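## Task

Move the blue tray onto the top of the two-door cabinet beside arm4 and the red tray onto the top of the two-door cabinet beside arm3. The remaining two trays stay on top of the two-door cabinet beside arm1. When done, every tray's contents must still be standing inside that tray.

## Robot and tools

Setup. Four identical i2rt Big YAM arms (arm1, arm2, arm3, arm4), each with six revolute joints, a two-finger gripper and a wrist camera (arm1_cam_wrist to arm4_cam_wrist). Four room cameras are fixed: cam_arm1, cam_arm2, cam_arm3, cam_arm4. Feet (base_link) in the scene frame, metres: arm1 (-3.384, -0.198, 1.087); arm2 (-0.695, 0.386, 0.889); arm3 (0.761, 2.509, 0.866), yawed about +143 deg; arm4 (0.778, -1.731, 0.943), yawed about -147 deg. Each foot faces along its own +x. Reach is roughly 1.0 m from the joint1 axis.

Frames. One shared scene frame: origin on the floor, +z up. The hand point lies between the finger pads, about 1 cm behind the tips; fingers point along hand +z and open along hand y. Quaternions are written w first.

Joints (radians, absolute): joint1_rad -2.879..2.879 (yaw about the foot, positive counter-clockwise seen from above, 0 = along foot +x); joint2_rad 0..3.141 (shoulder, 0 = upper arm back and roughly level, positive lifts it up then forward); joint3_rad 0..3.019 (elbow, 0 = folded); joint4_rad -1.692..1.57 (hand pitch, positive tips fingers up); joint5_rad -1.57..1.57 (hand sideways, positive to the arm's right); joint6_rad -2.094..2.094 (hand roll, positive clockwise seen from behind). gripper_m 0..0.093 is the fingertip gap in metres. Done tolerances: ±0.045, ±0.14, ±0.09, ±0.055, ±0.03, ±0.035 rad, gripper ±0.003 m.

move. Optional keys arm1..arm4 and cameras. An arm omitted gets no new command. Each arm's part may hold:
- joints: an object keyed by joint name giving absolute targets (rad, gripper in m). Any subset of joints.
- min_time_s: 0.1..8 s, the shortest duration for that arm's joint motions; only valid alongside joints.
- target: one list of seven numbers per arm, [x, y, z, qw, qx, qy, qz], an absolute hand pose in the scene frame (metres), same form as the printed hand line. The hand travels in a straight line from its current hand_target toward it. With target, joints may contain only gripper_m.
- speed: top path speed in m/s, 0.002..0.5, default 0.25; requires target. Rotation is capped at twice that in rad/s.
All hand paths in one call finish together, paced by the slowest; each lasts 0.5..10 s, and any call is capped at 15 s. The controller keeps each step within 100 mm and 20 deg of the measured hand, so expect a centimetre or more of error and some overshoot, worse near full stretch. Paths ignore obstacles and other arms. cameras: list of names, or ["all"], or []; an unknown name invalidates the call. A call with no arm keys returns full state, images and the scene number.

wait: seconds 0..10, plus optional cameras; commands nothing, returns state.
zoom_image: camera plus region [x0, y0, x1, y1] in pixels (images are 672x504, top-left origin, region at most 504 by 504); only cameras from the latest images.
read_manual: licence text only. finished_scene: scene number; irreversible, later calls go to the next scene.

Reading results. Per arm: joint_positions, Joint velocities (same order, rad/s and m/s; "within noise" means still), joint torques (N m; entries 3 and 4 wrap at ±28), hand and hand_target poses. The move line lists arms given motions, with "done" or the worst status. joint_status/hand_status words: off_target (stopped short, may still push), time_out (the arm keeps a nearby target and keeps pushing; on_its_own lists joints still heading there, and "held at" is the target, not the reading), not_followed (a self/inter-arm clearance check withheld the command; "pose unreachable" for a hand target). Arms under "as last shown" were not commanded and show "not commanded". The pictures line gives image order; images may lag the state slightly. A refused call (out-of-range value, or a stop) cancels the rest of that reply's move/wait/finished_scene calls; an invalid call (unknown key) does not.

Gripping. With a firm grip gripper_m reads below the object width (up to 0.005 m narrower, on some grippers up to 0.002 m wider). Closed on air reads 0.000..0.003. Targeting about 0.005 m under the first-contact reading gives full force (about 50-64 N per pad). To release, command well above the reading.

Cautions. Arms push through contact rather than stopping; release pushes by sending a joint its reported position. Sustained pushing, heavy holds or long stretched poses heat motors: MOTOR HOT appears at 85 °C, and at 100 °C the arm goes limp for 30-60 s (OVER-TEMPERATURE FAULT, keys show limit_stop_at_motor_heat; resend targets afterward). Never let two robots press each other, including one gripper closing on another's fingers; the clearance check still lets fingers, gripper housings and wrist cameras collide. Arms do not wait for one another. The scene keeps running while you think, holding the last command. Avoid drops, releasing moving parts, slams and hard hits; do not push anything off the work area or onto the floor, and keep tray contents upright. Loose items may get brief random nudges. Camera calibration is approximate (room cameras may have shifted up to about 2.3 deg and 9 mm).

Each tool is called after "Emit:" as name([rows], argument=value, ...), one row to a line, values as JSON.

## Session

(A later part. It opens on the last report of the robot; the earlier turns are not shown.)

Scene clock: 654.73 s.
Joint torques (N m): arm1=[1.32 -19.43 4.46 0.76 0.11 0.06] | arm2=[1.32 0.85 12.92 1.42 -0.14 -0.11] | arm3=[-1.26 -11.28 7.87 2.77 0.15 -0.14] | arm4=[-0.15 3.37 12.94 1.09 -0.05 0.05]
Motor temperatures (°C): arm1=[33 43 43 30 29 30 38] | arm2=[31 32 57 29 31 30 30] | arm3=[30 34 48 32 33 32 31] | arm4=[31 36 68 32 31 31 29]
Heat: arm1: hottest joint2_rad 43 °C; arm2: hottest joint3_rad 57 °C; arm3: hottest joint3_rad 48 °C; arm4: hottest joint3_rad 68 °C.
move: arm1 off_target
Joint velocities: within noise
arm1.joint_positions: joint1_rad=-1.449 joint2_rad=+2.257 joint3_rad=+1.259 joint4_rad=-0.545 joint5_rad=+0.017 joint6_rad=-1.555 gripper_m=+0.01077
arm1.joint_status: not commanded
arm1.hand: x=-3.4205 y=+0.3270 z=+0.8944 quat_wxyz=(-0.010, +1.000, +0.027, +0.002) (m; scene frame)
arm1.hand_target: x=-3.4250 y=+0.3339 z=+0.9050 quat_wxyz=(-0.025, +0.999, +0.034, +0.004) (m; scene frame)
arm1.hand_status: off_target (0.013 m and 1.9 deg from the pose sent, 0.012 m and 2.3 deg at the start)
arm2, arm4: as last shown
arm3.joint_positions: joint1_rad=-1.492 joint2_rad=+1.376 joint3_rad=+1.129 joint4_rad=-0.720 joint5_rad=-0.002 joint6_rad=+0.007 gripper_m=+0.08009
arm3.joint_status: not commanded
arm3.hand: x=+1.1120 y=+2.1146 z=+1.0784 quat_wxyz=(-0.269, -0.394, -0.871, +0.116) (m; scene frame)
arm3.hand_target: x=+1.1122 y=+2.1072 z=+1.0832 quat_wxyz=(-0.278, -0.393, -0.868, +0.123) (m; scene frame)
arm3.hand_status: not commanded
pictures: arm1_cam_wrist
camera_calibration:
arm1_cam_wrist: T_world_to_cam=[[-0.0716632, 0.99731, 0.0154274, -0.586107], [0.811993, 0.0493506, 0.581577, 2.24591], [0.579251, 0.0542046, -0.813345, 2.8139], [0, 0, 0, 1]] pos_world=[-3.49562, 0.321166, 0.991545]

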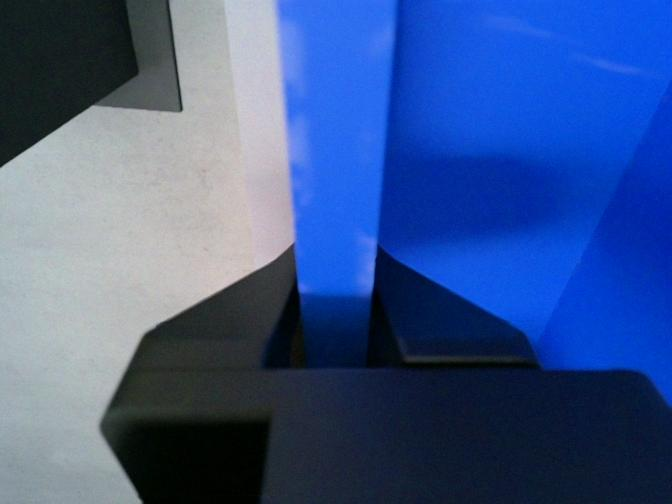

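Emit:
move(arm1={"target": [-3.425, 0.341, 0.887, -0.025, 0.999, 0.036, 0.004], "speed": 0.06}, cameras=["arm1_cam_wrist","cam_arm1"])

Emit:
zoom_image(camera="cam_arm1", region=[370, 200, 520, 340])

Scene clock: 672.63 s.
Joint torques (N m): arm1=[1.2 -15.85 6.78 1.39 0.09 0.01] | arm2=[1.38 0.91 12.92 1.42 -0.14 -0.11] | arm3=[-1.44 -11.22 7.87 2.77 0.14 -0.14] | arm4=[-0.67 3.43 13.04 1.09 -0.06 0.04]
Motor temperatures (°C): arm1=[33 41 41 30 29 30 38] | arm2=[31 32 57 29 31 30 30] | arm3=[30 34 48 32 33 32 31] | arm4=[31 35 69 32 31 31 29]
Heat: arm1: hottest joint2_rad 41 °C; arm2: hottest joint3_rad 57 °C; arm3: hottest joint3_rad 48 °C; arm4: hottest joint3_rad 69 °C.
move: arm1 off_target
Joint velocities: within noise
arm1.joint_positions: joint1_rad=-1.449 joint2_rad=+2.257 joint3_rad=+1.259 joint4_rad=-0.544 joint5_rad=+0.017 joint6_rad=-1.555 gripper_m=+0.01077
arm1.joint_status: not commanded
arm1.hand: x=-3.4205 y=+0.3273 z=+0.8942 quat_wxyz=(-0.011, +1.000, +0.027, +0.002) (m; scene frame)
arm1.hand_target: x=-3.4250 y=+0.3405 z=+0.8875 quat_wxyz=(-0.025, +0.999, +0.036, +0.004) (m; scene frame)
arm1.hand_status: off_target (0.016 m and 1.9 deg from the pose sent, 0.016 m and 2.0 deg at the start)
arm2.joint_positions: joint1_rad=+0.068 joint2_rad=+0.583 joint3_rad=+1.347 joint4_rad=-1.597 joint5_rad=-0.193 joint6_rad=+0.010 gripper_m=+0.08010
arm2.joint_status: not commanded
arm2.hand: x=-0.8830 y=+0.3585 z=+1.3667 quat_wxyz=(+0.074, +0.931, +0.003, -0.358) (m; scene frame)
arm2.hand_target: x=-0.8772 y=+0.3592 z=+1.3850 quat_wxyz=(+0.070, +0.924, +0.005, -0.376) (m; scene frame)
arm2.hand_status: not commanded
arm3: as last shown
arm4.joint_positions: joint1_rad=+1.301 joint2_rad=+0.609 joint3_rad=+1.357 joint4_rad=-1.145 joint5_rad=+0.001 joint6_rad=-0.004 gripper_m=+0.08007
arm4.joint_status: not commanded
arm4.hand: x=+0.9672 y=-1.5679 z=+1.5137 quat_wxyz=(-0.525, +0.292, -0.775, -0.197) (m; scene frame)
arm4.hand_target: x=+0.9615 y=-1.5729 z=+1.5290 quat_wxyz=(-0.535, +0.288, -0.769, -0.202) (m; scene frame)
arm4.hand_status: not commanded
pictures: arm1_cam_wrist, cam_arm1
camera_calibration:
arm1_cam_wrist: T_world_to_cam=[[-0.071693, 0.997288, 0.0166506, -0.587515], [0.812058, 0.0486678, 0.581543, 2.2465], [0.579156, 0.0552138, -0.813345, 2.81308], [0, 0, 0, 1]] pos_world=[-3.49562, 0.321269, 0.991345]

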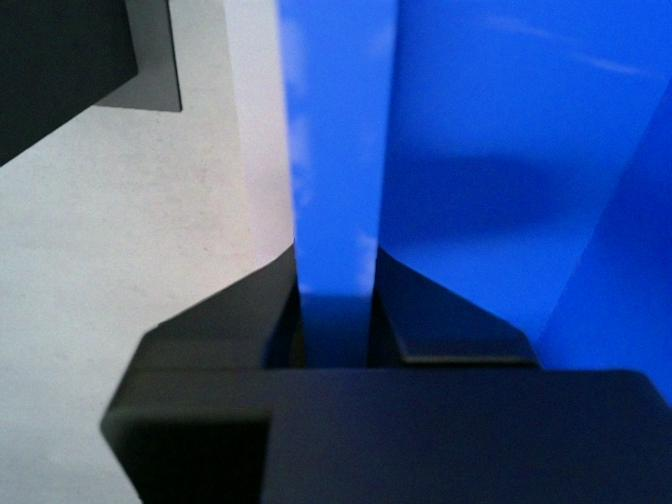

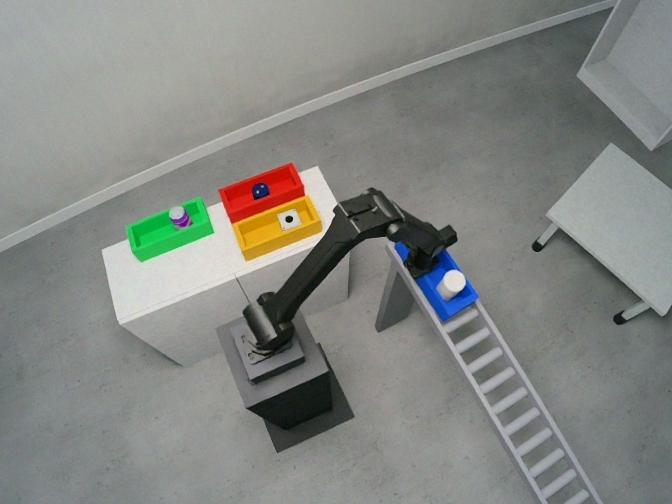

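Scaled by 3.360 from the camera's 672x504 image, which has a finer 960x720 frame.

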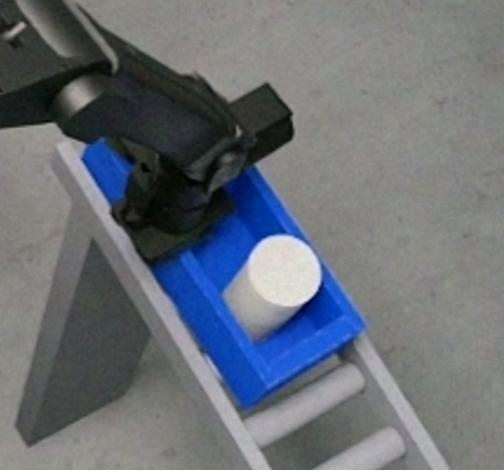

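Emit:
move(arm1={"target": [-3.425, 0.343, 1.02, -0.025, 0.999, 0.036, 0.004], "speed": 0.35, "joints": {"gripper_m": 0.035}}, cameras=["arm1_cam_wrist","cam_arm1"])

Scene clock: 679.17 s.
Joint torques (N m): arm1=[1.14 -15.56 8.12 0.01 -0.05 0.04] | arm2=[1.32 0.85 12.92 1.42 -0.14 -0.1] | arm3=[-1.32 -11.4 7.84 2.78 0.15 -0.14] | arm4=[-0.26 3.49 12.89 1.09 -0.05 0.04]
Motor temperatures (°C): arm1=[33 41 41 30 29 30 38] | arm2=[31 32 56 29 31 30 30] | arm3=[30 34 48 32 33 32 31] | arm4=[31 35 69 32 31 31 29]
Heat: arm1: hottest joint2_rad 41 °C; arm2: hottest joint3_rad 56 °C; arm3: hottest joint3_rad 48 °C; arm4: hottest joint3_rad 69 °C.
move: arm1 done
Joint velocities: within noise
arm1.joint_positions: joint1_rad=-1.447 joint2_rad=+2.004 joint3_rad=+1.259 joint4_rad=-0.764 joint5_rad=+0.020 joint6_rad=-1.555 gripper_m=+0.03495
arm1.joint_status: all done
arm1.hand: x=-3.4202 y=+0.3383 z=+1.0218 quat_wxyz=(-0.027, +0.999, +0.028, +0.003) (m; scene frame)
arm1.hand_target: x=-3.4251 y=+0.3428 z=+1.0199 quat_wxyz=(-0.025, +0.999, +0.036, +0.004) (m; scene frame)
arm1.hand_status: done (0.007 m and 1.0 deg from the pose sent, 0.127 m and 1.9 deg at the start)
arm2, arm3, arm4: as last shown
pictures: arm1_cam_wrist, cam_arm1
camera_calibration:
arm1_cam_wrist: T_world_to_cam=[[-0.073074, 0.99612, 0.0490322, -0.63802], [0.811368, 0.0307882, 0.583724, 2.17302], [0.57995, 0.0824382, -0.81047, 2.90659], [0, 0, 0, 1]] pos_world=[-3.49542, 0.329028, 1.11855]

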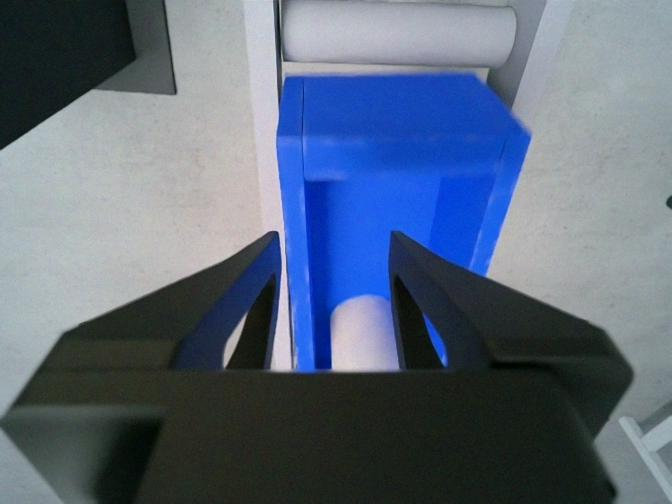

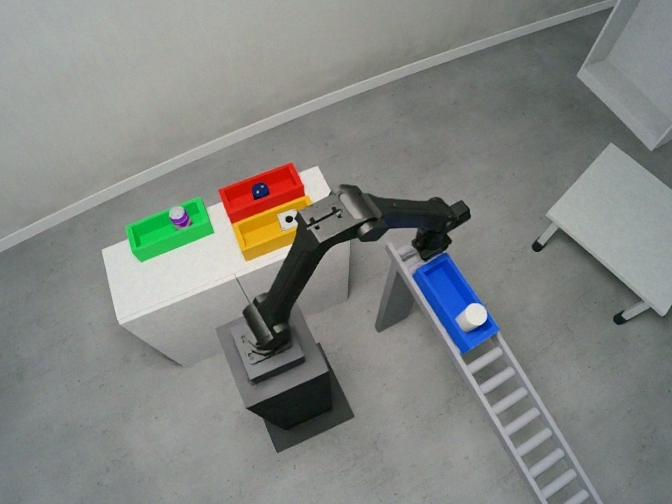

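Emit:
wait(seconds=0.5, cameras=["cam_arm1", "arm1_cam_wrist"])

Scene clock: 681.07 s.
Joint torques (N m): arm1=[1.2 -15.74 8.16 0.01 -0.04 0.03] | arm2=[1.38 0.85 12.92 1.42 -0.14 -0.11] | arm3=[-1.32 -11.28 7.88 2.78 0.15 -0.14] | arm4=[-0.38 3.84 13.03 1.1 -0.07 0.04]
Motor temperatures (°C): arm1=[33 41 41 30 29 30 37] | arm2=[31 32 56 29 31 30 30] | arm3=[30 34 48 32 33 32 31] | arm4=[31 35 69 32 31 31 29]
Heat: arm1: hottest joint2_rad 41 °C; arm2: hottest joint3_rad 56 °C; arm3: hottest joint3_rad 48 °C; arm4: hottest joint3_rad 69 °C.
Joint velocities: within noise
arm1.joint_positions: joint1_rad=-1.447 joint2_rad=+2.004 joint3_rad=+1.259 joint4_rad=-0.764 joint5_rad=+0.020 joint6_rad=-1.555 gripper_m=+0.03495
arm1.joint_status: all done
arm1.hand: x=-3.4202 y=+0.3383 z=+1.0218 quat_wxyz=(-0.027, +0.999, +0.028, +0.003) (m; scene frame)
arm1.hand_target: x=-3.4251 y=+0.3428 z=+1.0199 quat_wxyz=(-0.025, +0.999, +0.036, +0.004) (m; scene frame)
arm1.hand_status: done (0.007 m and 1.0 deg from the pose sent, 0.127 m and 1.9 deg at the start)
arm2.joint_positions: joint1_rad=+0.068 joint2_rad=+0.583 joint3_rad=+1.347 joint4_rad=-1.597 joint5_rad=-0.193 joint6_rad=+0.010 gripper_m=+0.08010
arm2.joint_status: not commanded
arm2.hand: x=-0.8830 y=+0.3585 z=+1.3667 quat_wxyz=(+0.074, +0.931, +0.003, -0.358) (m; scene frame)
arm2.hand_target: x=-0.8772 y=+0.3592 z=+1.3850 quat_wxyz=(+0.070, +0.924, +0.005, -0.376) (m; scene frame)
arm2.hand_status: not commanded
arm3.joint_positions: joint1_rad=-1.492 joint2_rad=+1.376 joint3_rad=+1.129 joint4_rad=-0.720 joint5_rad=-0.002 joint6_rad=+0.007 gripper_m=+0.08009
arm3.joint_status: not commanded
arm3.hand: x=+1.1120 y=+2.1146 z=+1.0784 quat_wxyz=(-0.269, -0.394, -0.871, +0.116) (m; scene frame)
arm3.hand_target: x=+1.1122 y=+2.1072 z=+1.0832 quat_wxyz=(-0.278, -0.393, -0.868, +0.123) (m; scene frame)
arm3.hand_status: not commanded
arm4.joint_positions: joint1_rad=+1.301 joint2_rad=+0.609 joint3_rad=+1.357 joint4_rad=-1.145 joint5_rad=+0.001 joint6_rad=-0.004 gripper_m=+0.08007
arm4.joint_status: not commanded
arm4.hand: x=+0.9672 y=-1.5679 z=+1.5137 quat_wxyz=(-0.525, +0.292, -0.775, -0.197) (m; scene frame)
arm4.hand_target: x=+0.9615 y=-1.5729 z=+1.5290 quat_wxyz=(-0.535, +0.288, -0.769, -0.202) (m; scene frame)
arm4.hand_status: not commanded
wait: 0.50 s; at rest from the start
pictures: arm1_cam_wrist, cam_arm1
camera_calibration:
arm1_cam_wrist: T_world_to_cam=[[-0.073074, 0.99612, 0.0490322, -0.63802], [0.811368, 0.0307882, 0.583724, 2.17302], [0.57995, 0.0824382, -0.81047, 2.90659], [0, 0, 0, 1]] pos_world=[-3.49542, 0.329028, 1.11855]

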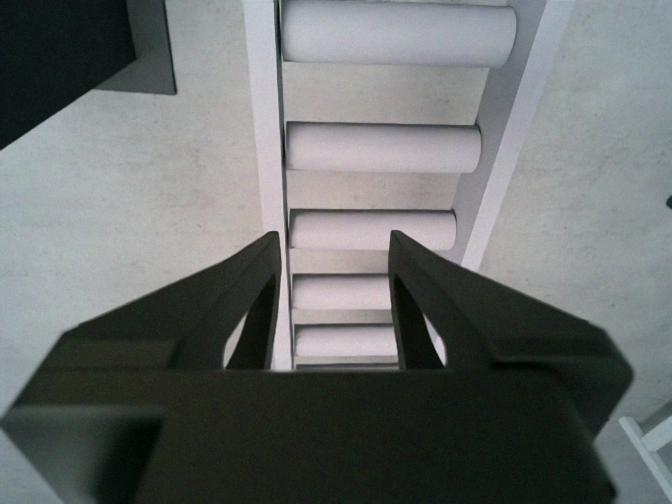

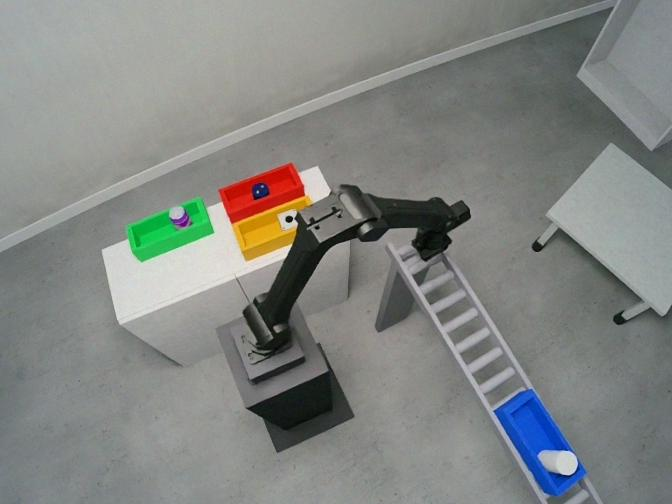

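Emit:
move(arm2={"joints": {"joint1_rad": 0.34, "joint2_rad": 1.2, "joint3_rad": 1.13, "joint4_rad": -0.72, "joint5_rad": 0, "joint6_rad": 0.0}, "min_time_s": 2.5}, cameras=["cam_arm2","arm2_cam_wrist"])

Scene clock: 690.50 s.
Joint torques (N m): arm1=[1.03 -15.74 8.13 0.03 -0.06 0.04] | arm2=[2.32 -8.12 11.74 2.81 0.06 -0.09] | arm3=[-1.26 -11.28 7.84 2.77 0.14 -0.14] | arm4=[-0.21 3.49 13.04 1.11 -0.07 0.04]
Motor temperatures (°C): arm1=[33 41 42 30 29 30 36] | arm2=[31 32 56 29 31 30 30] | arm3=[30 34 48 32 33 32 31] | arm4=[31 35 69 32 31 31 29]
Heat: arm1: hottest joint3_rad 42 °C; arm2: hottest joint3_rad 56 °C; arm3: hottest joint3_rad 48 °C; arm4: hottest joint3_rad 69 °C.
move: arm2 done
Joint velocities: within noise
arm1, arm3, arm4: as last shown
arm2.joint_positions: joint1_rad=+0.333 joint2_rad=+1.193 joint3_rad=+1.128 joint4_rad=-0.740 joint5_rad=-0.002 joint6_rad=+0.010 gripper_m=+0.08010
arm2.joint_status: all done
arm2.hand: x=-1.1852 y=+0.2831 z=+1.1892 quat_wxyz=(+0.034, +0.925, +0.091, -0.368) (m; scene frame)
arm2.hand_target: x=-1.1895 y=+0.2789 z=+1.1899 quat_wxyz=(+0.033, +0.921, +0.098, -0.375) (m; scene frame)
arm2.hand_status: not commanded
pictures: arm2_cam_wrist, cam_arm2
camera_calibration:
arm2_cam_wrist: T_world_to_cam=[[-0.183207, 0.982996, 0.0124062, -0.510566], [0.973748, 0.183189, -0.13512, 1.26724], [-0.135095, -0.0126743, -0.990752, 1.14842], [0, 0, 0, 1]] pos_world=[-1.17237, 0.284296, 1.31536]

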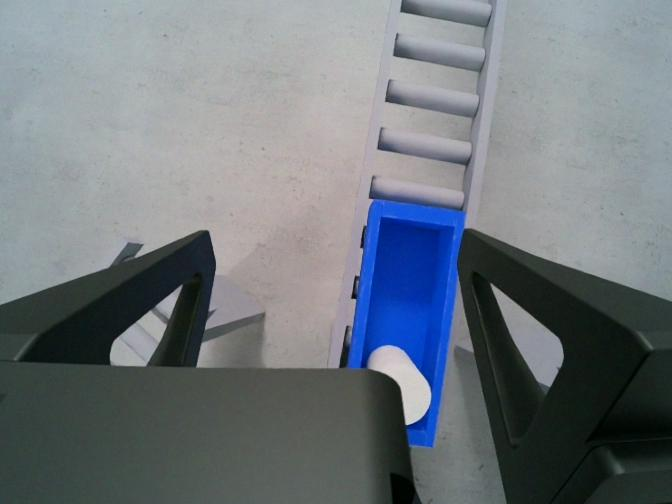

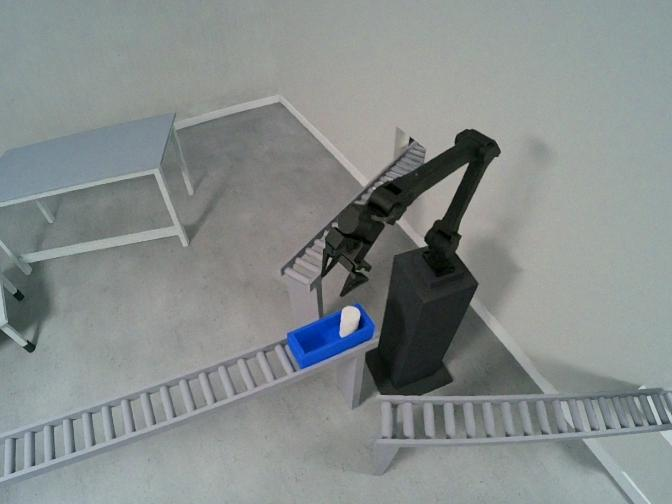

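Emit:
move(arm2={"joints": {"joint1_rad": 0.033, "joint2_rad": 1.852, "joint3_rad": 1.249, "joint4_rad": -0.968, "joint5_rad": 0, "joint6_rad": -0.1, "gripper_m": 0.045}, "min_time_s": 2.5}, arm1={"joints": {"joint1_rad": -0.5, "joint2_rad": 1.557, "joint3_rad": 1.327, "joint4_rad": -0.713, "joint5_rad": 0, "joint6_rad": 0, "gripper_m": 0.045}, "min_time_s": 2.5}, cameras=["arm1_cam_wrist","arm2_cam_wrist"])

Scene clock: 729.10 s.
Joint torques (N m): arm1=[0.32 -14.21 13.61 1.87 -0.07 0.21] | arm2=[1.44 -13.1 12.08 -0.18 0.05 -0.1] | arm3=[-1.32 -11.28 7.86 2.77 0.15 -0.13] | arm4=[-0.09 3.66 13.03 1.17 -0.07 0.06]
Motor temperatures (°C): arm1=[33 40 43 30 29 30 35] | arm2=[31 33 56 29 31 30 30] | arm3=[30 34 48 32 33 32 31] | arm4=[31 35 70 32 31 31 29]
Heat: arm1: hottest joint3_rad 43 °C; arm2: hottest joint3_rad 56 °C; arm3: hottest joint3_rad 48 °C; arm4: hottest joint3_rad 70 °C.
move: arm1 done; arm2 done
Joint velocities: within noise
arm1.joint_positions: joint1_rad=-0.498 joint2_rad=+1.563 joint3_rad=+1.274 joint4_rad=-0.728 joint5_rad=+0.001 joint6_rad=-0.014 gripper_m=+0.04493
arm1.joint_status: all done
arm1.hand: x=-3.8796 y=+0.1081 z=+1.2796 quat_wxyz=(-0.071, +0.926, -0.256, -0.267) (m; scene frame)
arm1.hand_target: x=-3.8944 y=+0.1195 z=+1.3122 quat_wxyz=(-0.079, +0.914, -0.261, -0.301) (m; scene frame)
arm1.hand_status: not commanded
arm2.joint_positions: joint1_rad=+0.038 joint2_rad=+1.840 joint3_rad=+1.202 joint4_rad=-0.959 joint5_rad=-0.002 joint6_rad=-0.089 gripper_m=+0.04511
arm2.joint_status: all done
arm2.hand: x=-1.1811 y=+0.4328 z=+0.8894 quat_wxyz=(-0.005, +1.000, -0.003, +0.016) (m; scene frame)
arm2.hand_target: x=-1.1989 y=+0.4371 z=+0.8979 quat_wxyz=(-0.007, +1.000, +0.000, +0.003) (m; scene frame)
arm2.hand_status: not commanded
arm3, arm4: as last shown
pictures: arm1_cam_wrist, arm2_cam_wrist
camera_calibration:
arm1_cam_wrist: T_world_to_cam=[[0.497482, 0.867474, -0.000123725, 1.83537], [0.866085, -0.496677, 0.0566472, 3.34604], [0.0490785, -0.0282881, -0.998394, 1.59385], [0, 0, 0, 1]] pos_world=[-3.88925, 0.114853, 1.40198]
arm2_cam_wrist: T_world_to_cam=[[0.00735233, 0.9997, 0.0233655, -0.445075], [0.793845, -0.0200439, 0.607789, 0.410042], [0.608075, 0.0140799, -0.793754, 1.54493], [0, 0, 0, 1]] pos_world=[-1.26167, 0.431408, 0.987476]

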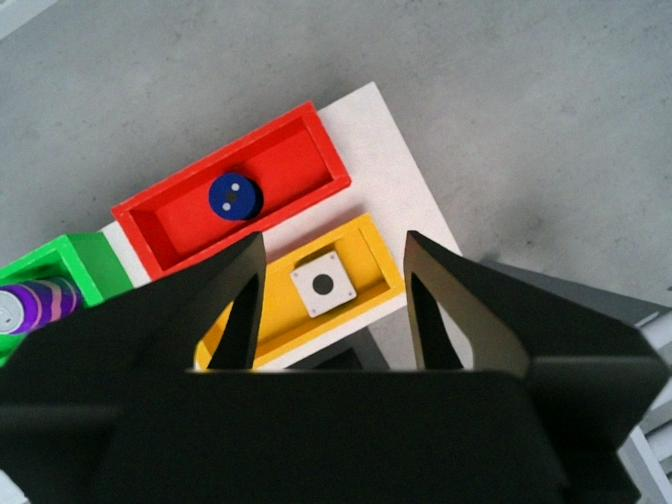

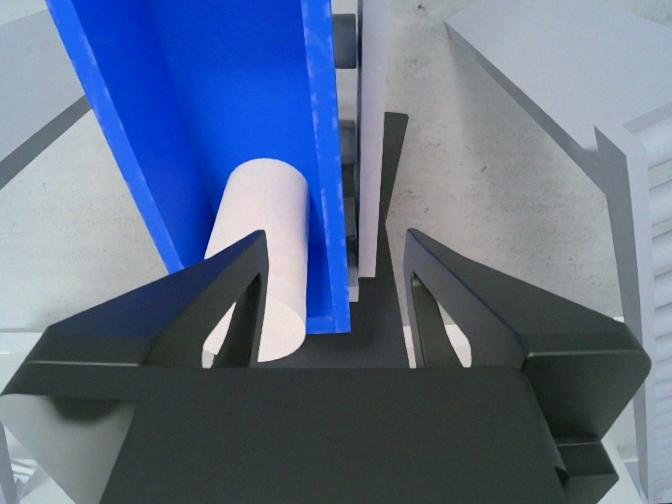

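Emit:
zoom_image(camera="arm1_cam_wrist", region=[90, 70, 430, 325])

Emit:
move(arm2={"target": [-1.217, 0.432, 0.838, 0, 1, 0.022, -0.012], "speed": 0.15}, cameras=["arm2_cam_wrist"])

Scaled by 1.482 from the camera's 672x504 image, which has a finer 960x720 frame.

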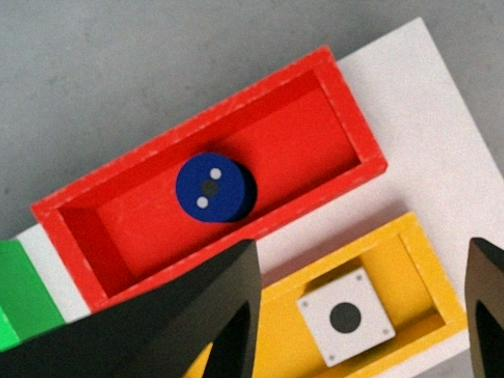

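Scene clock: 773.50 s.
Joint torques (N m): arm1=[0.32 -14.21 13.63 1.83 -0.07 0.2] | arm2=[2.02 -13.98 10.67 0.84 -0.08 -0.1] | arm3=[-1.32 -11.22 7.88 2.76 0.15 -0.14] | arm4=[-0.38 3.49 13.03 1.16 -0.07 0.06]
Motor temperatures (°C): arm1=[33 42 59 30 29 30 35] | arm2=[31 33 57 29 31 30 30] | arm3=[30 34 49 32 33 32 31] | arm4=[31 35 71 32 31 31 29]
Heat: arm1: hottest joint3_rad 59 °C; arm2: hottest joint3_rad 57 °C; arm3: hottest joint3_rad 49 °C; arm4: hottest joint3_rad 71 °C.
move: arm2 off_target
Joint velocities: within noise
arm1, arm3, arm4: as last shown
arm1.joint_positions: joint1_rad=-0.498 joint2_rad=+1.563 joint3_rad=+1.274 joint4_rad=-0.728 joint5_rad=+0.001 joint6_rad=-0.013 gripper_m=+0.04493
arm2.joint_positions: joint1_rad=+0.038 joint2_rad=+1.958 joint3_rad=+1.202 joint4_rad=-0.827 joint5_rad=-0.016 joint6_rad=-0.123 gripper_m=+0.04511
arm2.joint_status: not commanded
arm2.hand: x=-1.1950 y=+0.4325 z=+0.8328 quat_wxyz=(+0.001, +1.000, +0.014, +0.008) (m; scene frame)
arm2.hand_target: x=-1.2163 y=+0.4320 z=+0.8386 quat_wxyz=(+0.000, +1.000, +0.022, -0.012) (m; scene frame)
arm2.hand_status: off_target (0.023 m and 2.5 deg from the pose sent, 0.063 m and 4.3 deg at the start)
pictures: arm2_cam_wrist
camera_calibration:
arm2_cam_wrist: T_world_to_cam=[[-0.0261812, 0.999608, 0.00989951, -0.472197], [0.80264, 0.0151172, 0.596272, 0.460441], [0.595889, 0.0235569, -0.802721, 1.49726], [0, 0, 0, 1]] pos_world=[-1.27413, 0.429781, 0.932005]

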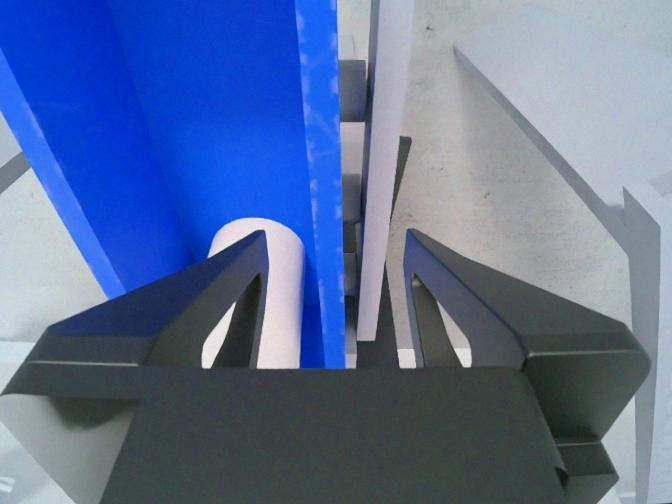

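Emit:
move(arm2={"target": [-1.217, 0.4285, 0.765, 0, 1, 0.029, -0.012], "speed": 0.12}, cameras=["arm2_cam_wrist"])

Scene clock: 787.07 s.
Joint torques (N m): arm1=[0.21 -14.62 13.55 1.84 -0.06 0.2] | arm2=[2.32 -14.15 8.29 0.9 -0.08 -0.1] | arm3=[-1.38 -11.28 7.87 2.77 0.15 -0.15] | arm4=[-0.15 3.55 13.08 1.16 -0.06 0.06]
Motor temperatures (°C): arm1=[33 42 61 30 29 30 34] | arm2=[31 34 56 29 31 30 30] | arm3=[30 34 49 32 33 32 31] | arm4=[31 35 71 32 31 31 29]
Heat: arm1: hottest joint3_rad 61 °C; arm2: hottest joint3_rad 56 °C; arm3: hottest joint3_rad 49 °C; arm4: hottest joint3_rad 71 °C.
move: arm2 off_target
Joint velocities: within noise
arm1, arm3, arm4: as last shown
arm2.joint_positions: joint1_rad=+0.043 joint2_rad=+2.094 joint3_rad=+1.202 joint4_rad=-0.673 joint5_rad=-0.016 joint6_rad=-0.128 gripper_m=+0.04511
arm2.joint_status: not commanded
arm2.hand: x=-1.2034 y=+0.4319 z=+0.7662 quat_wxyz=(+0.000, +1.000, +0.019, -0.001) (m; scene frame)
arm2.hand_target: x=-1.2166 y=+0.4285 z=+0.7652 quat_wxyz=(+0.000, +1.000, +0.029, -0.012) (m; scene frame)
arm2.hand_status: off_target (0.014 m and 1.7 deg from the pose sent, 0.071 m and 2.9 deg at the start)
pictures: arm2_cam_wrist
camera_calibration:
arm2_cam_wrist: T_world_to_cam=[[-0.0361704, 0.999272, 0.0121283, -0.484788], [0.812957, 0.0223639, 0.581894, 0.527096], [0.581199, 0.0309071, -0.813174, 1.43593], [0, 0, 0, 1]] pos_world=[-1.2806, 0.428266, 0.866826]

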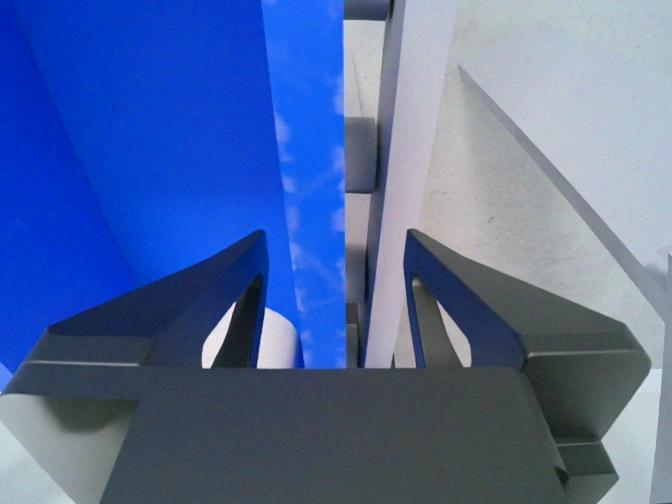

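Emit:
move(arm2={"target": [-1.217, 0.4225, 0.756, 0, 1, 0.031, -0.012], "speed": 0.12})

Emit:
move(arm2={"joints": {"gripper_m": 0.012}})

Emit:
move(arm2={"joints": {"gripper_m": 0.003}}, cameras=["arm2_cam_wrist"])

Scene clock: 792.90 s.
Joint torques (N m): arm1=[0.32 -14.33 13.61 1.81 -0.05 0.21] | arm2=[2.2 -13.98 8.2 0.9 -0.07 -0.01] | arm3=[-1.32 -11.22 7.86 2.78 0.15 -0.14] | arm4=[-0.32 3.49 13.03 1.11 -0.03 0.05]
Motor temperatures (°C): arm1=[33 42 62 30 29 30 34] | arm2=[31 35 55 29 31 30 30] | arm3=[30 34 49 32 33 32 31] | arm4=[31 35 71 32 31 31 29]
Heat: arm1: hottest joint3_rad 62 °C; arm2: hottest joint3_rad 55 °C; arm3: hottest joint3_rad 49 °C; arm4: hottest joint3_rad 71 °C.
move: arm2 off_target
Joint velocities: within noise
arm1, arm3, arm4: as last shown
arm2.joint_positions: joint1_rad=+0.056 joint2_rad=+2.107 joint3_rad=+1.202 joint4_rad=-0.654 joint5_rad=-0.016 joint6_rad=-0.128 gripper_m=+0.04511
arm2.joint_status: not commanded
arm2.hand: x=-1.2051 y=+0.4255 z=+0.7596 quat_wxyz=(+0.000, +1.000, +0.026, -0.003) (m; scene frame)
arm2.hand_target: x=-1.2166 y=+0.4225 z=+0.7561 quat_wxyz=(+0.000, +0.999, +0.031, -0.012) (m; scene frame)
arm2.hand_status: off_target (0.013 m and 1.2 deg from the pose sent, 0.019 m and 1.9 deg at the start)
pictures: none

Scene clock: 793.70 s.
Joint torques (N m): arm1=[0.09 -14.51 13.57 1.85 -0.08 0.21] | arm2=[2.2 -13.98 8.18 0.83 -0.17 0.06] | arm3=[-1.26 -11.28 7.9 2.77 0.15 -0.14] | arm4=[-0.5 3.37 12.96 1.21 -0.05 0.04]
Motor temperatures (°C): arm1=[33 42 62 30 29 30 34] | arm2=[31 35 55 29 31 30 30] | arm3=[30 34 49 32 33 32 31] | arm4=[31 35 71 32 31 31 29]
Heat: arm1: hottest joint3_rad 62 °C; arm2: hottest joint3_rad 55 °C; arm3: hottest joint3_rad 49 °C; arm4: hottest joint3_rad 71 °C.
move: arm2 done
Joint velocities: within noise
arm1, arm3, arm4: as last shown
arm2.joint_positions: joint1_rad=+0.056 joint2_rad=+2.107 joint3_rad=+1.202 joint4_rad=-0.652 joint5_rad=-0.013 joint6_rad=-0.134 gripper_m=+0.01230
arm2.joint_status: all done
arm2.hand: x=-1.2055 y=+0.4260 z=+0.7596 quat_wxyz=(-0.002, +1.000, +0.029, -0.004) (m; scene frame)
arm2.hand_target: x=-1.2166 y=+0.4225 z=+0.7561 quat_wxyz=(+0.000, +0.999, +0.031, -0.012) (m; scene frame)
arm2.hand_status: not commanded
pictures: none

Scene clock: 794.13 s.
Joint torques (N m): arm1=[0.15 -14.45 13.6 1.8 -0.06 0.22] | arm2=[2.2 -13.98 8.2 0.84 -0.17 0.06] | arm3=[-1.32 -11.28 7.84 2.8 0.15 -0.14] | arm4=[-0.38 3.55 12.96 1.18 -0.06 0.05]
Motor temperatures (°C): arm1=[33 42 62 30 29 30 34] | arm2=[31 35 55 29 31 30 30] | arm3=[30 34 49 32 33 32 31] | arm4=[31 35 71 32 31 31 29]
Heat: arm1: hottest joint3_rad 62 °C; arm2: hottest joint3_rad 55 °C; arm3: hottest joint3_rad 49 °C; arm4: hottest joint3_rad 71 °C.
move: arm2 off_target
Joint velocities: within noise
arm1, arm3, arm4: as last shown
arm2.joint_positions: joint1_rad=+0.056 joint2_rad=+2.107 joint3_rad=+1.202 joint4_rad=-0.652 joint5_rad=-0.013 joint6_rad=-0.134 gripper_m=+0.01226
arm2.joint_status: gripper_m off_target (ended at +0.01226, target +0.00300)
arm2.hand: x=-1.2055 y=+0.4260 z=+0.7596 quat_wxyz=(-0.002, +1.000, +0.029, -0.004) (m; scene frame)
arm2.hand_target: x=-1.2166 y=+0.4225 z=+0.7561 quat_wxyz=(+0.000, +0.999, +0.031, -0.012) (m; scene frame)
arm2.hand_status: not commanded
pictures: arm2_cam_wrist
camera_calibration:
arm2_cam_wrist: T_world_to_cam=[[-0.0548503, 0.998368, 0.0159229, -0.503976], [0.816352, 0.0356566, 0.576452, 0.535376], [0.574944, 0.0446173, -0.816976, 1.42149], [0, 0, 0, 1]] pos_world=[-1.28198, 0.42064, 0.860731]

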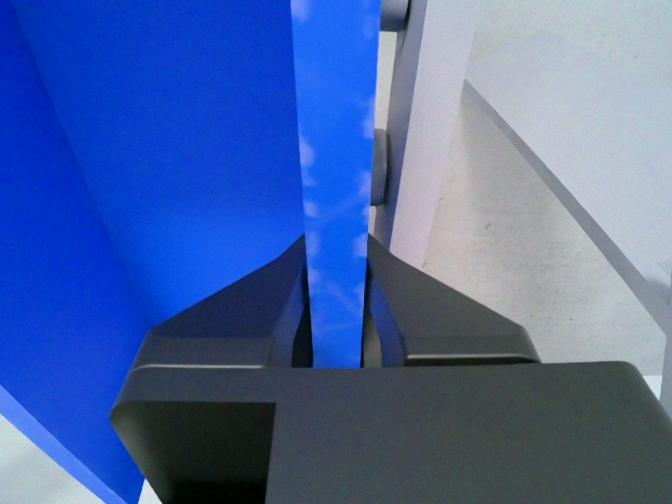

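Emit:
move(arm2={"target": [-1.217, 0.4225, 1.0, 0, 1, 0.031, -0.012], "speed": 0.2}, arm1={"joints": {"joint1_rad": -0.234, "joint2_rad": 2.264, "joint3_rad": 1.489, "joint4_rad": -0.795, "joint5_rad": 0, "joint6_rad": -1.805, "gripper_m": 0.04}, "min_time_s": 2.5}, cameras=["arm1_cam_wrist","arm2_cam_wrist","cam_arm2"])

Scene clock: 818.37 s.
Joint torques (N m): arm1=[1.14 -18.2 9.18 -0.1 -0.17 0] | arm2=[1.73 -16.03 14.79 -0.81 -0.17 -0.06] | arm3=[-1.44 -11.34 7.88 2.78 0.15 -0.14] | arm4=[-0.26 3.25 13.01 1.16 -0.04 0.06]
Motor temperatures (°C): arm1=[33 42 62 30 29 30 34] | arm2=[31 35 53 29 31 30 31] | arm3=[30 34 49 32 33 32 31] | arm4=[31 35 72 32 31 31 29]
Heat: arm1: hottest joint3_rad 62 °C; arm2: hottest joint3_rad 53 °C; arm3: hottest joint3_rad 49 °C; arm4: hottest joint3_rad 72 °C.
move: arm1 done; arm2 off_target
Joint velocities: within noise
arm1.joint_positions: joint1_rad=-0.238 joint2_rad=+2.254 joint3_rad=+1.450 joint4_rad=-0.787 joint5_rad=+0.001 joint6_rad=-1.791 gripper_m=+0.04008
arm1.joint_status: all done
arm1.hand: x=-3.9356 y=-0.0353 z=+0.9500 quat_wxyz=(+0.008, +0.731, +0.682, -0.002) (m; scene frame)
arm1.hand_target: x=-3.9511 y=-0.0333 z=+0.9550 quat_wxyz=(-0.001, +0.725, +0.689, -0.007) (m; scene frame)
arm1.hand_status: not commanded
arm2.joint_positions: joint1_rad=+0.056 joint2_rad=+1.772 joint3_rad=+1.331 joint4_rad=-1.170 joint5_rad=-0.012 joint6_rad=-0.130 gripper_m=+0.01223
arm2.joint_status: not commanded
arm2.hand: x=-1.1933 y=+0.4220 z=+0.9638 quat_wxyz=(+0.001, +0.999, +0.027, +0.023) (m; scene frame)
arm2.hand_target: x=-1.2149 y=+0.4224 z=+1.0002 quat_wxyz=(+0.000, +0.999, +0.031, -0.012) (m; scene frame)
arm2.hand_status: off_target (0.043 m and 4.0 deg from the pose sent, 0.241 m and 1.0 deg at the start)
arm3.joint_positions: joint1_rad=-1.492 joint2_rad=+1.376 joint3_rad=+1.129 joint4_rad=-0.720 joint5_rad=-0.002 joint6_rad=+0.007 gripper_m=+0.08009
arm3.joint_status: not commanded
arm3.hand: x=+1.1120 y=+2.1146 z=+1.0784 quat_wxyz=(-0.269, -0.394, -0.871, +0.116) (m; scene frame)
arm3.hand_target: x=+1.1122 y=+2.1072 z=+1.0832 quat_wxyz=(-0.278, -0.393, -0.868, +0.123) (m; scene frame)
arm3.hand_status: not commanded
arm4.joint_positions: joint1_rad=+1.301 joint2_rad=+0.609 joint3_rad=+1.357 joint4_rad=-1.145 joint5_rad=+0.001 joint6_rad=-0.004 gripper_m=+0.08007
arm4.joint_status: not commanded
arm4.hand: x=+0.9672 y=-1.5679 z=+1.5137 quat_wxyz=(-0.525, +0.292, -0.775, -0.197) (m; scene frame)
arm4.hand_target: x=+0.9615 y=-1.5729 z=+1.5290 quat_wxyz=(-0.535, +0.288, -0.769, -0.202) (m; scene frame)
arm4.hand_status: not commanded
pictures: arm1_cam_wrist, arm2_cam_wrist, cam_arm2
camera_calibration:
arm1_cam_wrist: T_world_to_cam=[[-0.998584, 0.0515878, -0.0129706, -3.91694], [0.0351619, 0.823129, 0.566765, -0.36616], [0.0399146, 0.565506, -0.823778, 1.08245], [0, 0, 0, 1]] pos_world=[-3.94172, -0.10867, 1.04842]
arm2_cam_wrist: T_world_to_cam=[[-0.0516799, 0.998619, 0.00943843, -0.492483], [0.784136, 0.0347238, 0.619617, 0.32819], [0.618434, 0.0394228, -0.784848, 1.60461], [0, 0, 0, 1]] pos_world=[-1.27514, 0.417149, 1.06067]

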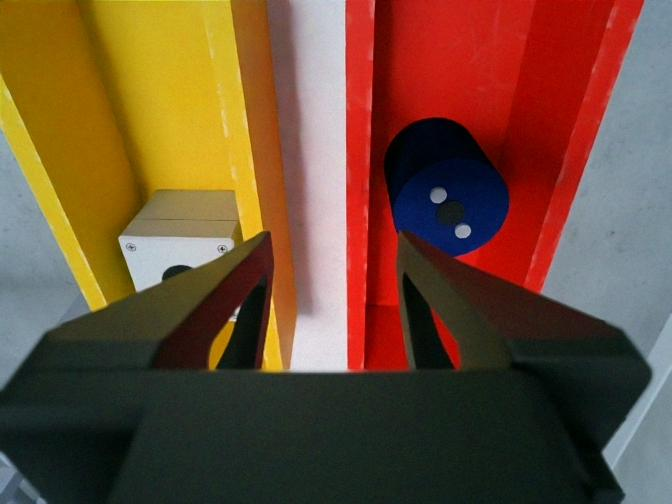

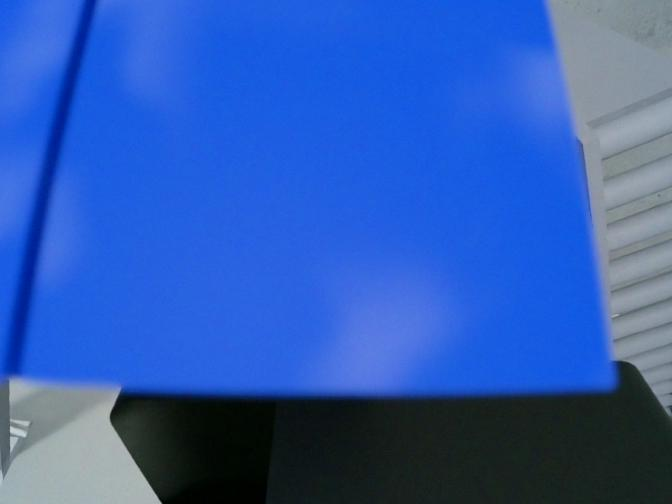

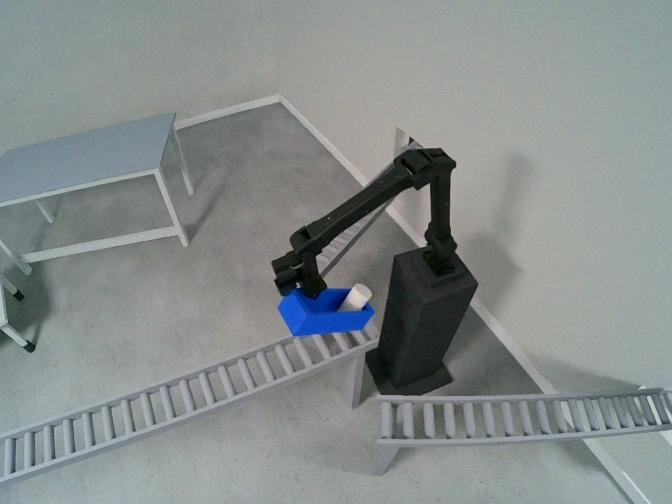

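Emit:
zoom_image(camera="cam_arm2", region=[250, 240, 410, 360])

Scaled by 3.150 from the camera's 672x504 image, which has a finer 960x720 frame.

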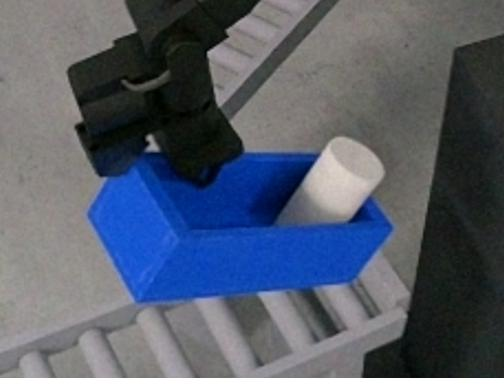

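Emit:
move(arm2={"target": [-1.225, 0.4225, 0.87, 0, 1, 0.031, -0.022], "speed": 0.12}, cameras=["arm2_cam_wrist","cam_arm2"])

Emit:
zoom_image(camera="cam_arm2", region=[250, 240, 410, 360])

Scene clock: 854.20 s.
Joint torques (N m): arm1=[0.85 -18.37 9.17 -0.09 -0.18 -0.02] | arm2=[1.96 -15.5 8.72 0.47 -0.23 -0.01] | arm3=[-1.26 -11.28 7.87 2.78 0.14 -0.14] | arm4=[-0.26 3.6 13 1.13 -0.06 0.03]
Motor temperatures (°C): arm1=[33 44 51 30 29 30 34] | arm2=[31 38 59 29 31 30 32] | arm3=[30 34 49 32 33 32 31] | arm4=[31 34 72 32 31 31 29]
Heat: arm1: hottest joint3_rad 51 °C; arm2: hottest joint3_rad 59 °C; arm3: hottest joint3_rad 49 °C; arm4: hottest joint3_rad 72 °C.
move: arm2 done
Joint velocities: within noise
arm1, arm3, arm4: as last shown
arm1.joint_positions: joint1_rad=-0.238 joint2_rad=+2.254 joint3_rad=+1.450 joint4_rad=-0.787 joint5_rad=+0.001 joint6_rad=-1.792 gripper_m=+0.04008
arm1.hand: x=-3.9356 y=-0.0353 z=+0.9500 quat_wxyz=(+0.008, +0.731, +0.683, -0.002) (m; scene frame)
arm2.joint_positions: joint1_rad=+0.056 joint2_rad=+1.929 joint3_rad=+1.260 joint4_rad=-0.872 joint5_rad=-0.013 joint6_rad=-0.130 gripper_m=+0.01223
arm2.joint_status: not commanded
arm2.hand: x=-1.2184 y=+0.4252 z=+0.8633 quat_wxyz=(-0.002, +1.000, +0.027, -0.012) (m; scene frame)
arm2.hand_target: x=-1.2249 y=+0.4225 z=+0.8701 quat_wxyz=(+0.000, +0.999, +0.031, -0.022) (m; scene frame)
arm2.hand_status: done (0.010 m and 1.2 deg from the pose sent, 0.099 m and 5.2 deg at the start)
pictures: arm2_cam_wrist, cam_arm2
camera_calibration:
arm2_cam_wrist: T_world_to_cam=[[-0.051762, 0.998503, 0.0176853, -0.503328], [0.825992, 0.0328522, 0.562724, 0.51095], [0.561301, 0.0437356, -0.826456, 1.50555], [0, 0, 0, 1]] pos_world=[-1.29316, 0.419942, 0.96565]

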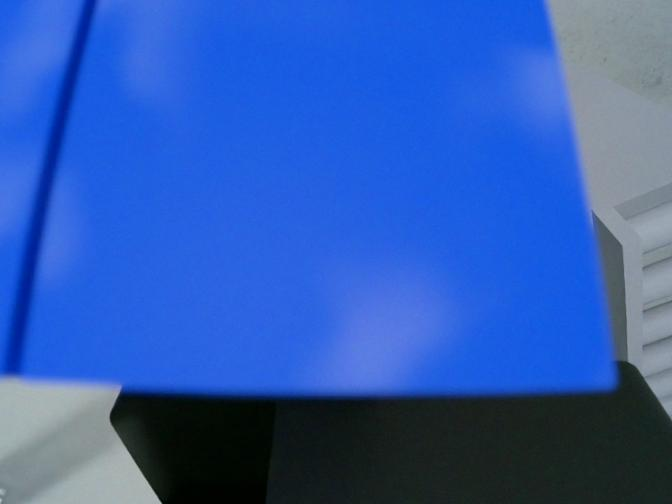

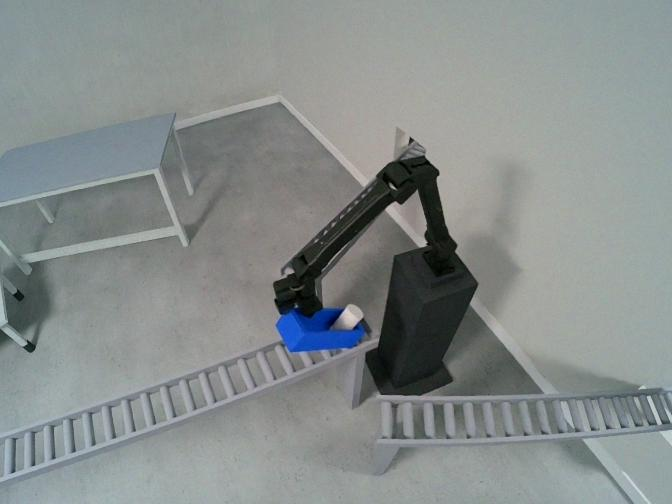

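Scaled by 3.150 from the camera's 672x504 image, which has a finer 960x720 frame.

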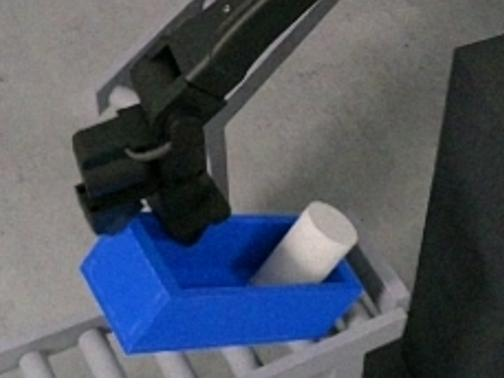

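Emit:
move(arm2={"target": [-1.225, 0.4225, 0.80, 0, 1, 0.031, -0.016], "speed": 0.1}, cameras=["cam_arm2"])

Emit:
zoom_image(camera="cam_arm2", region=[250, 240, 410, 360])

Scene clock: 858.43 s.
Joint torques (N m): arm1=[0.85 -18.37 9.18 -0.05 -0.18 -0.04] | arm2=[2.2 -13.57 8.42 1.55 -0.19 -0.04] | arm3=[-1.26 -11.28 7.88 2.77 0.15 -0.14] | arm4=[-0.15 3.49 13.04 1.13 -0.07 0.04]
Motor temperatures (°C): arm1=[33 44 50 30 29 30 34] | arm2=[31 37 58 29 31 30 32] | arm3=[30 34 49 32 33 32 31] | arm4=[31 34 72 32 31 31 29]
Heat: arm1: hottest joint3_rad 50 °C; arm2: hottest joint3_rad 58 °C; arm3: hottest joint3_rad 49 °C; arm4: hottest joint3_rad 72 °C.
move: arm2 off_target
Joint velocities: within noise
arm1, arm3, arm4: as last shown
arm2.joint_positions: joint1_rad=+0.056 joint2_rad=+2.027 joint3_rad=+1.232 joint4_rad=-0.761 joint5_rad=-0.013 joint6_rad=-0.126 gripper_m=+0.01223
arm2.joint_status: not commanded
arm2.hand: x=-1.2137 y=+0.4258 z=+0.8069 quat_wxyz=(-0.002, +1.000, +0.025, -0.005) (m; scene frame)
arm2.hand_target: x=-1.2246 y=+0.4225 z=+0.8002 quat_wxyz=(+0.000, +0.999, +0.031, -0.016) (m; scene frame)
arm2.hand_status: off_target (0.014 m and 1.5 deg from the pose sent, 0.064 m and 0.7 deg at the start)
pictures: cam_arm2

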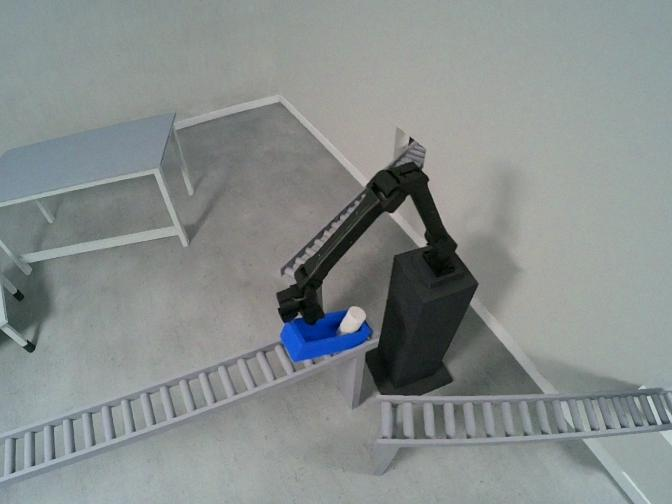

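Scaled by 3.150 from the camera's 672x504 image, which has a finer 960x720 frame.

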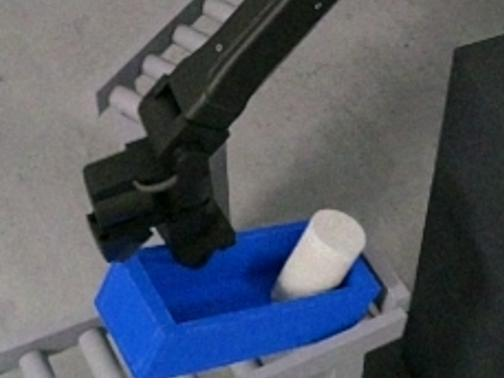

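Emit:
move(arm2={"target": [-1.222, 0.4225, 0.748, 0, 1, 0.031, -0.012], "speed": 0.1}, cameras=["cam_arm2","arm2_cam_wrist"])

Emit:
zoom_image(camera="cam_arm2", region=[250, 240, 410, 360])

Scene clock: 864.13 s.
Joint torques (N m): arm1=[0.97 -18.32 9.13 -0.06 -0.17 -0.04] | arm2=[2.26 -13.86 6.37 0.4 0.02 -0.1] | arm3=[-1.32 -11.34 7.88 2.78 0.15 -0.13] | arm4=[-0.09 3.43 12.98 1.2 -0.05 0.06]
Motor temperatures (°C): arm1=[33 44 50 30 29 30 34] | arm2=[31 37 57 29 31 30 32] | arm3=[30 34 49 32 33 32 31] | arm4=[31 34 73 32 31 31 29]
Heat: arm1: hottest joint3_rad 50 °C; arm2: hottest joint3_rad 57 °C; arm3: hottest joint3_rad 49 °C; arm4: hottest joint3_rad 73 °C.
move: arm2 off_target
Joint velocities: within noise
arm1, arm3, arm4: as last shown
arm2.joint_positions: joint1_rad=+0.056 joint2_rad=+2.124 joint3_rad=+1.245 joint4_rad=-0.635 joint5_rad=-0.018 joint6_rad=-0.120 gripper_m=+0.01223
arm2.joint_status: not commanded
arm2.hand: x=-1.2290 y=+0.4268 z=+0.7620 quat_wxyz=(-0.001, +0.999, +0.022, -0.026) (m; scene frame)
arm2.hand_target: x=-1.2218 y=+0.4226 z=+0.7484 quat_wxyz=(+0.000, +0.999, +0.031, -0.012) (m; scene frame)
arm2.hand_status: off_target (0.016 m and 1.9 deg from the pose sent, 0.060 m and 1.1 deg at the start)
pictures: arm2_cam_wrist, cam_arm2
camera_calibration:
arm2_cam_wrist: T_world_to_cam=[[-0.041286, 0.99903, 0.0153273, -0.489239], [0.84143, 0.0264925, 0.539717, 0.615793], [0.538787, 0.0351796, -0.841707, 1.41539], [0, 0, 0, 1]] pos_world=[-1.30094, 0.422658, 0.866484]

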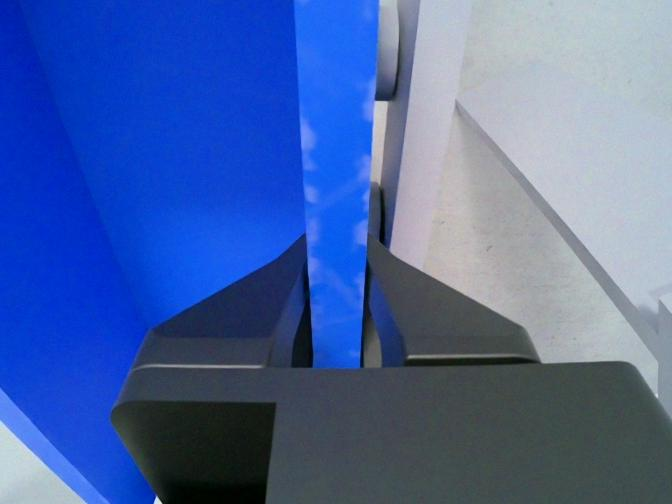

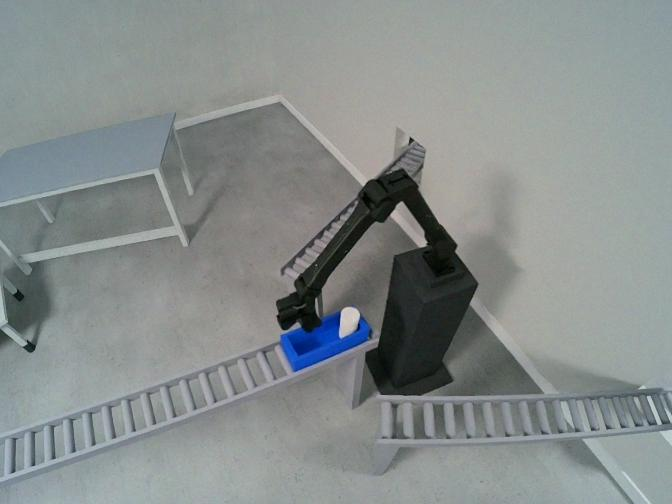

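Scaled by 3.150 from the camera's 672x504 image, which has a finer 960x720 frame.

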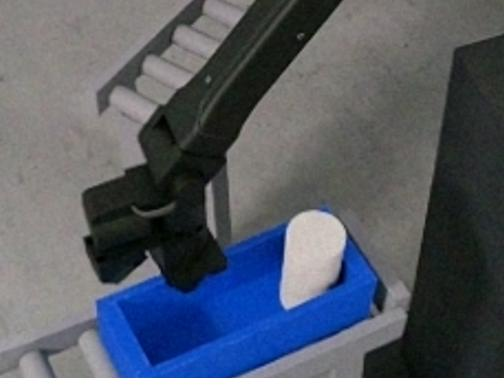

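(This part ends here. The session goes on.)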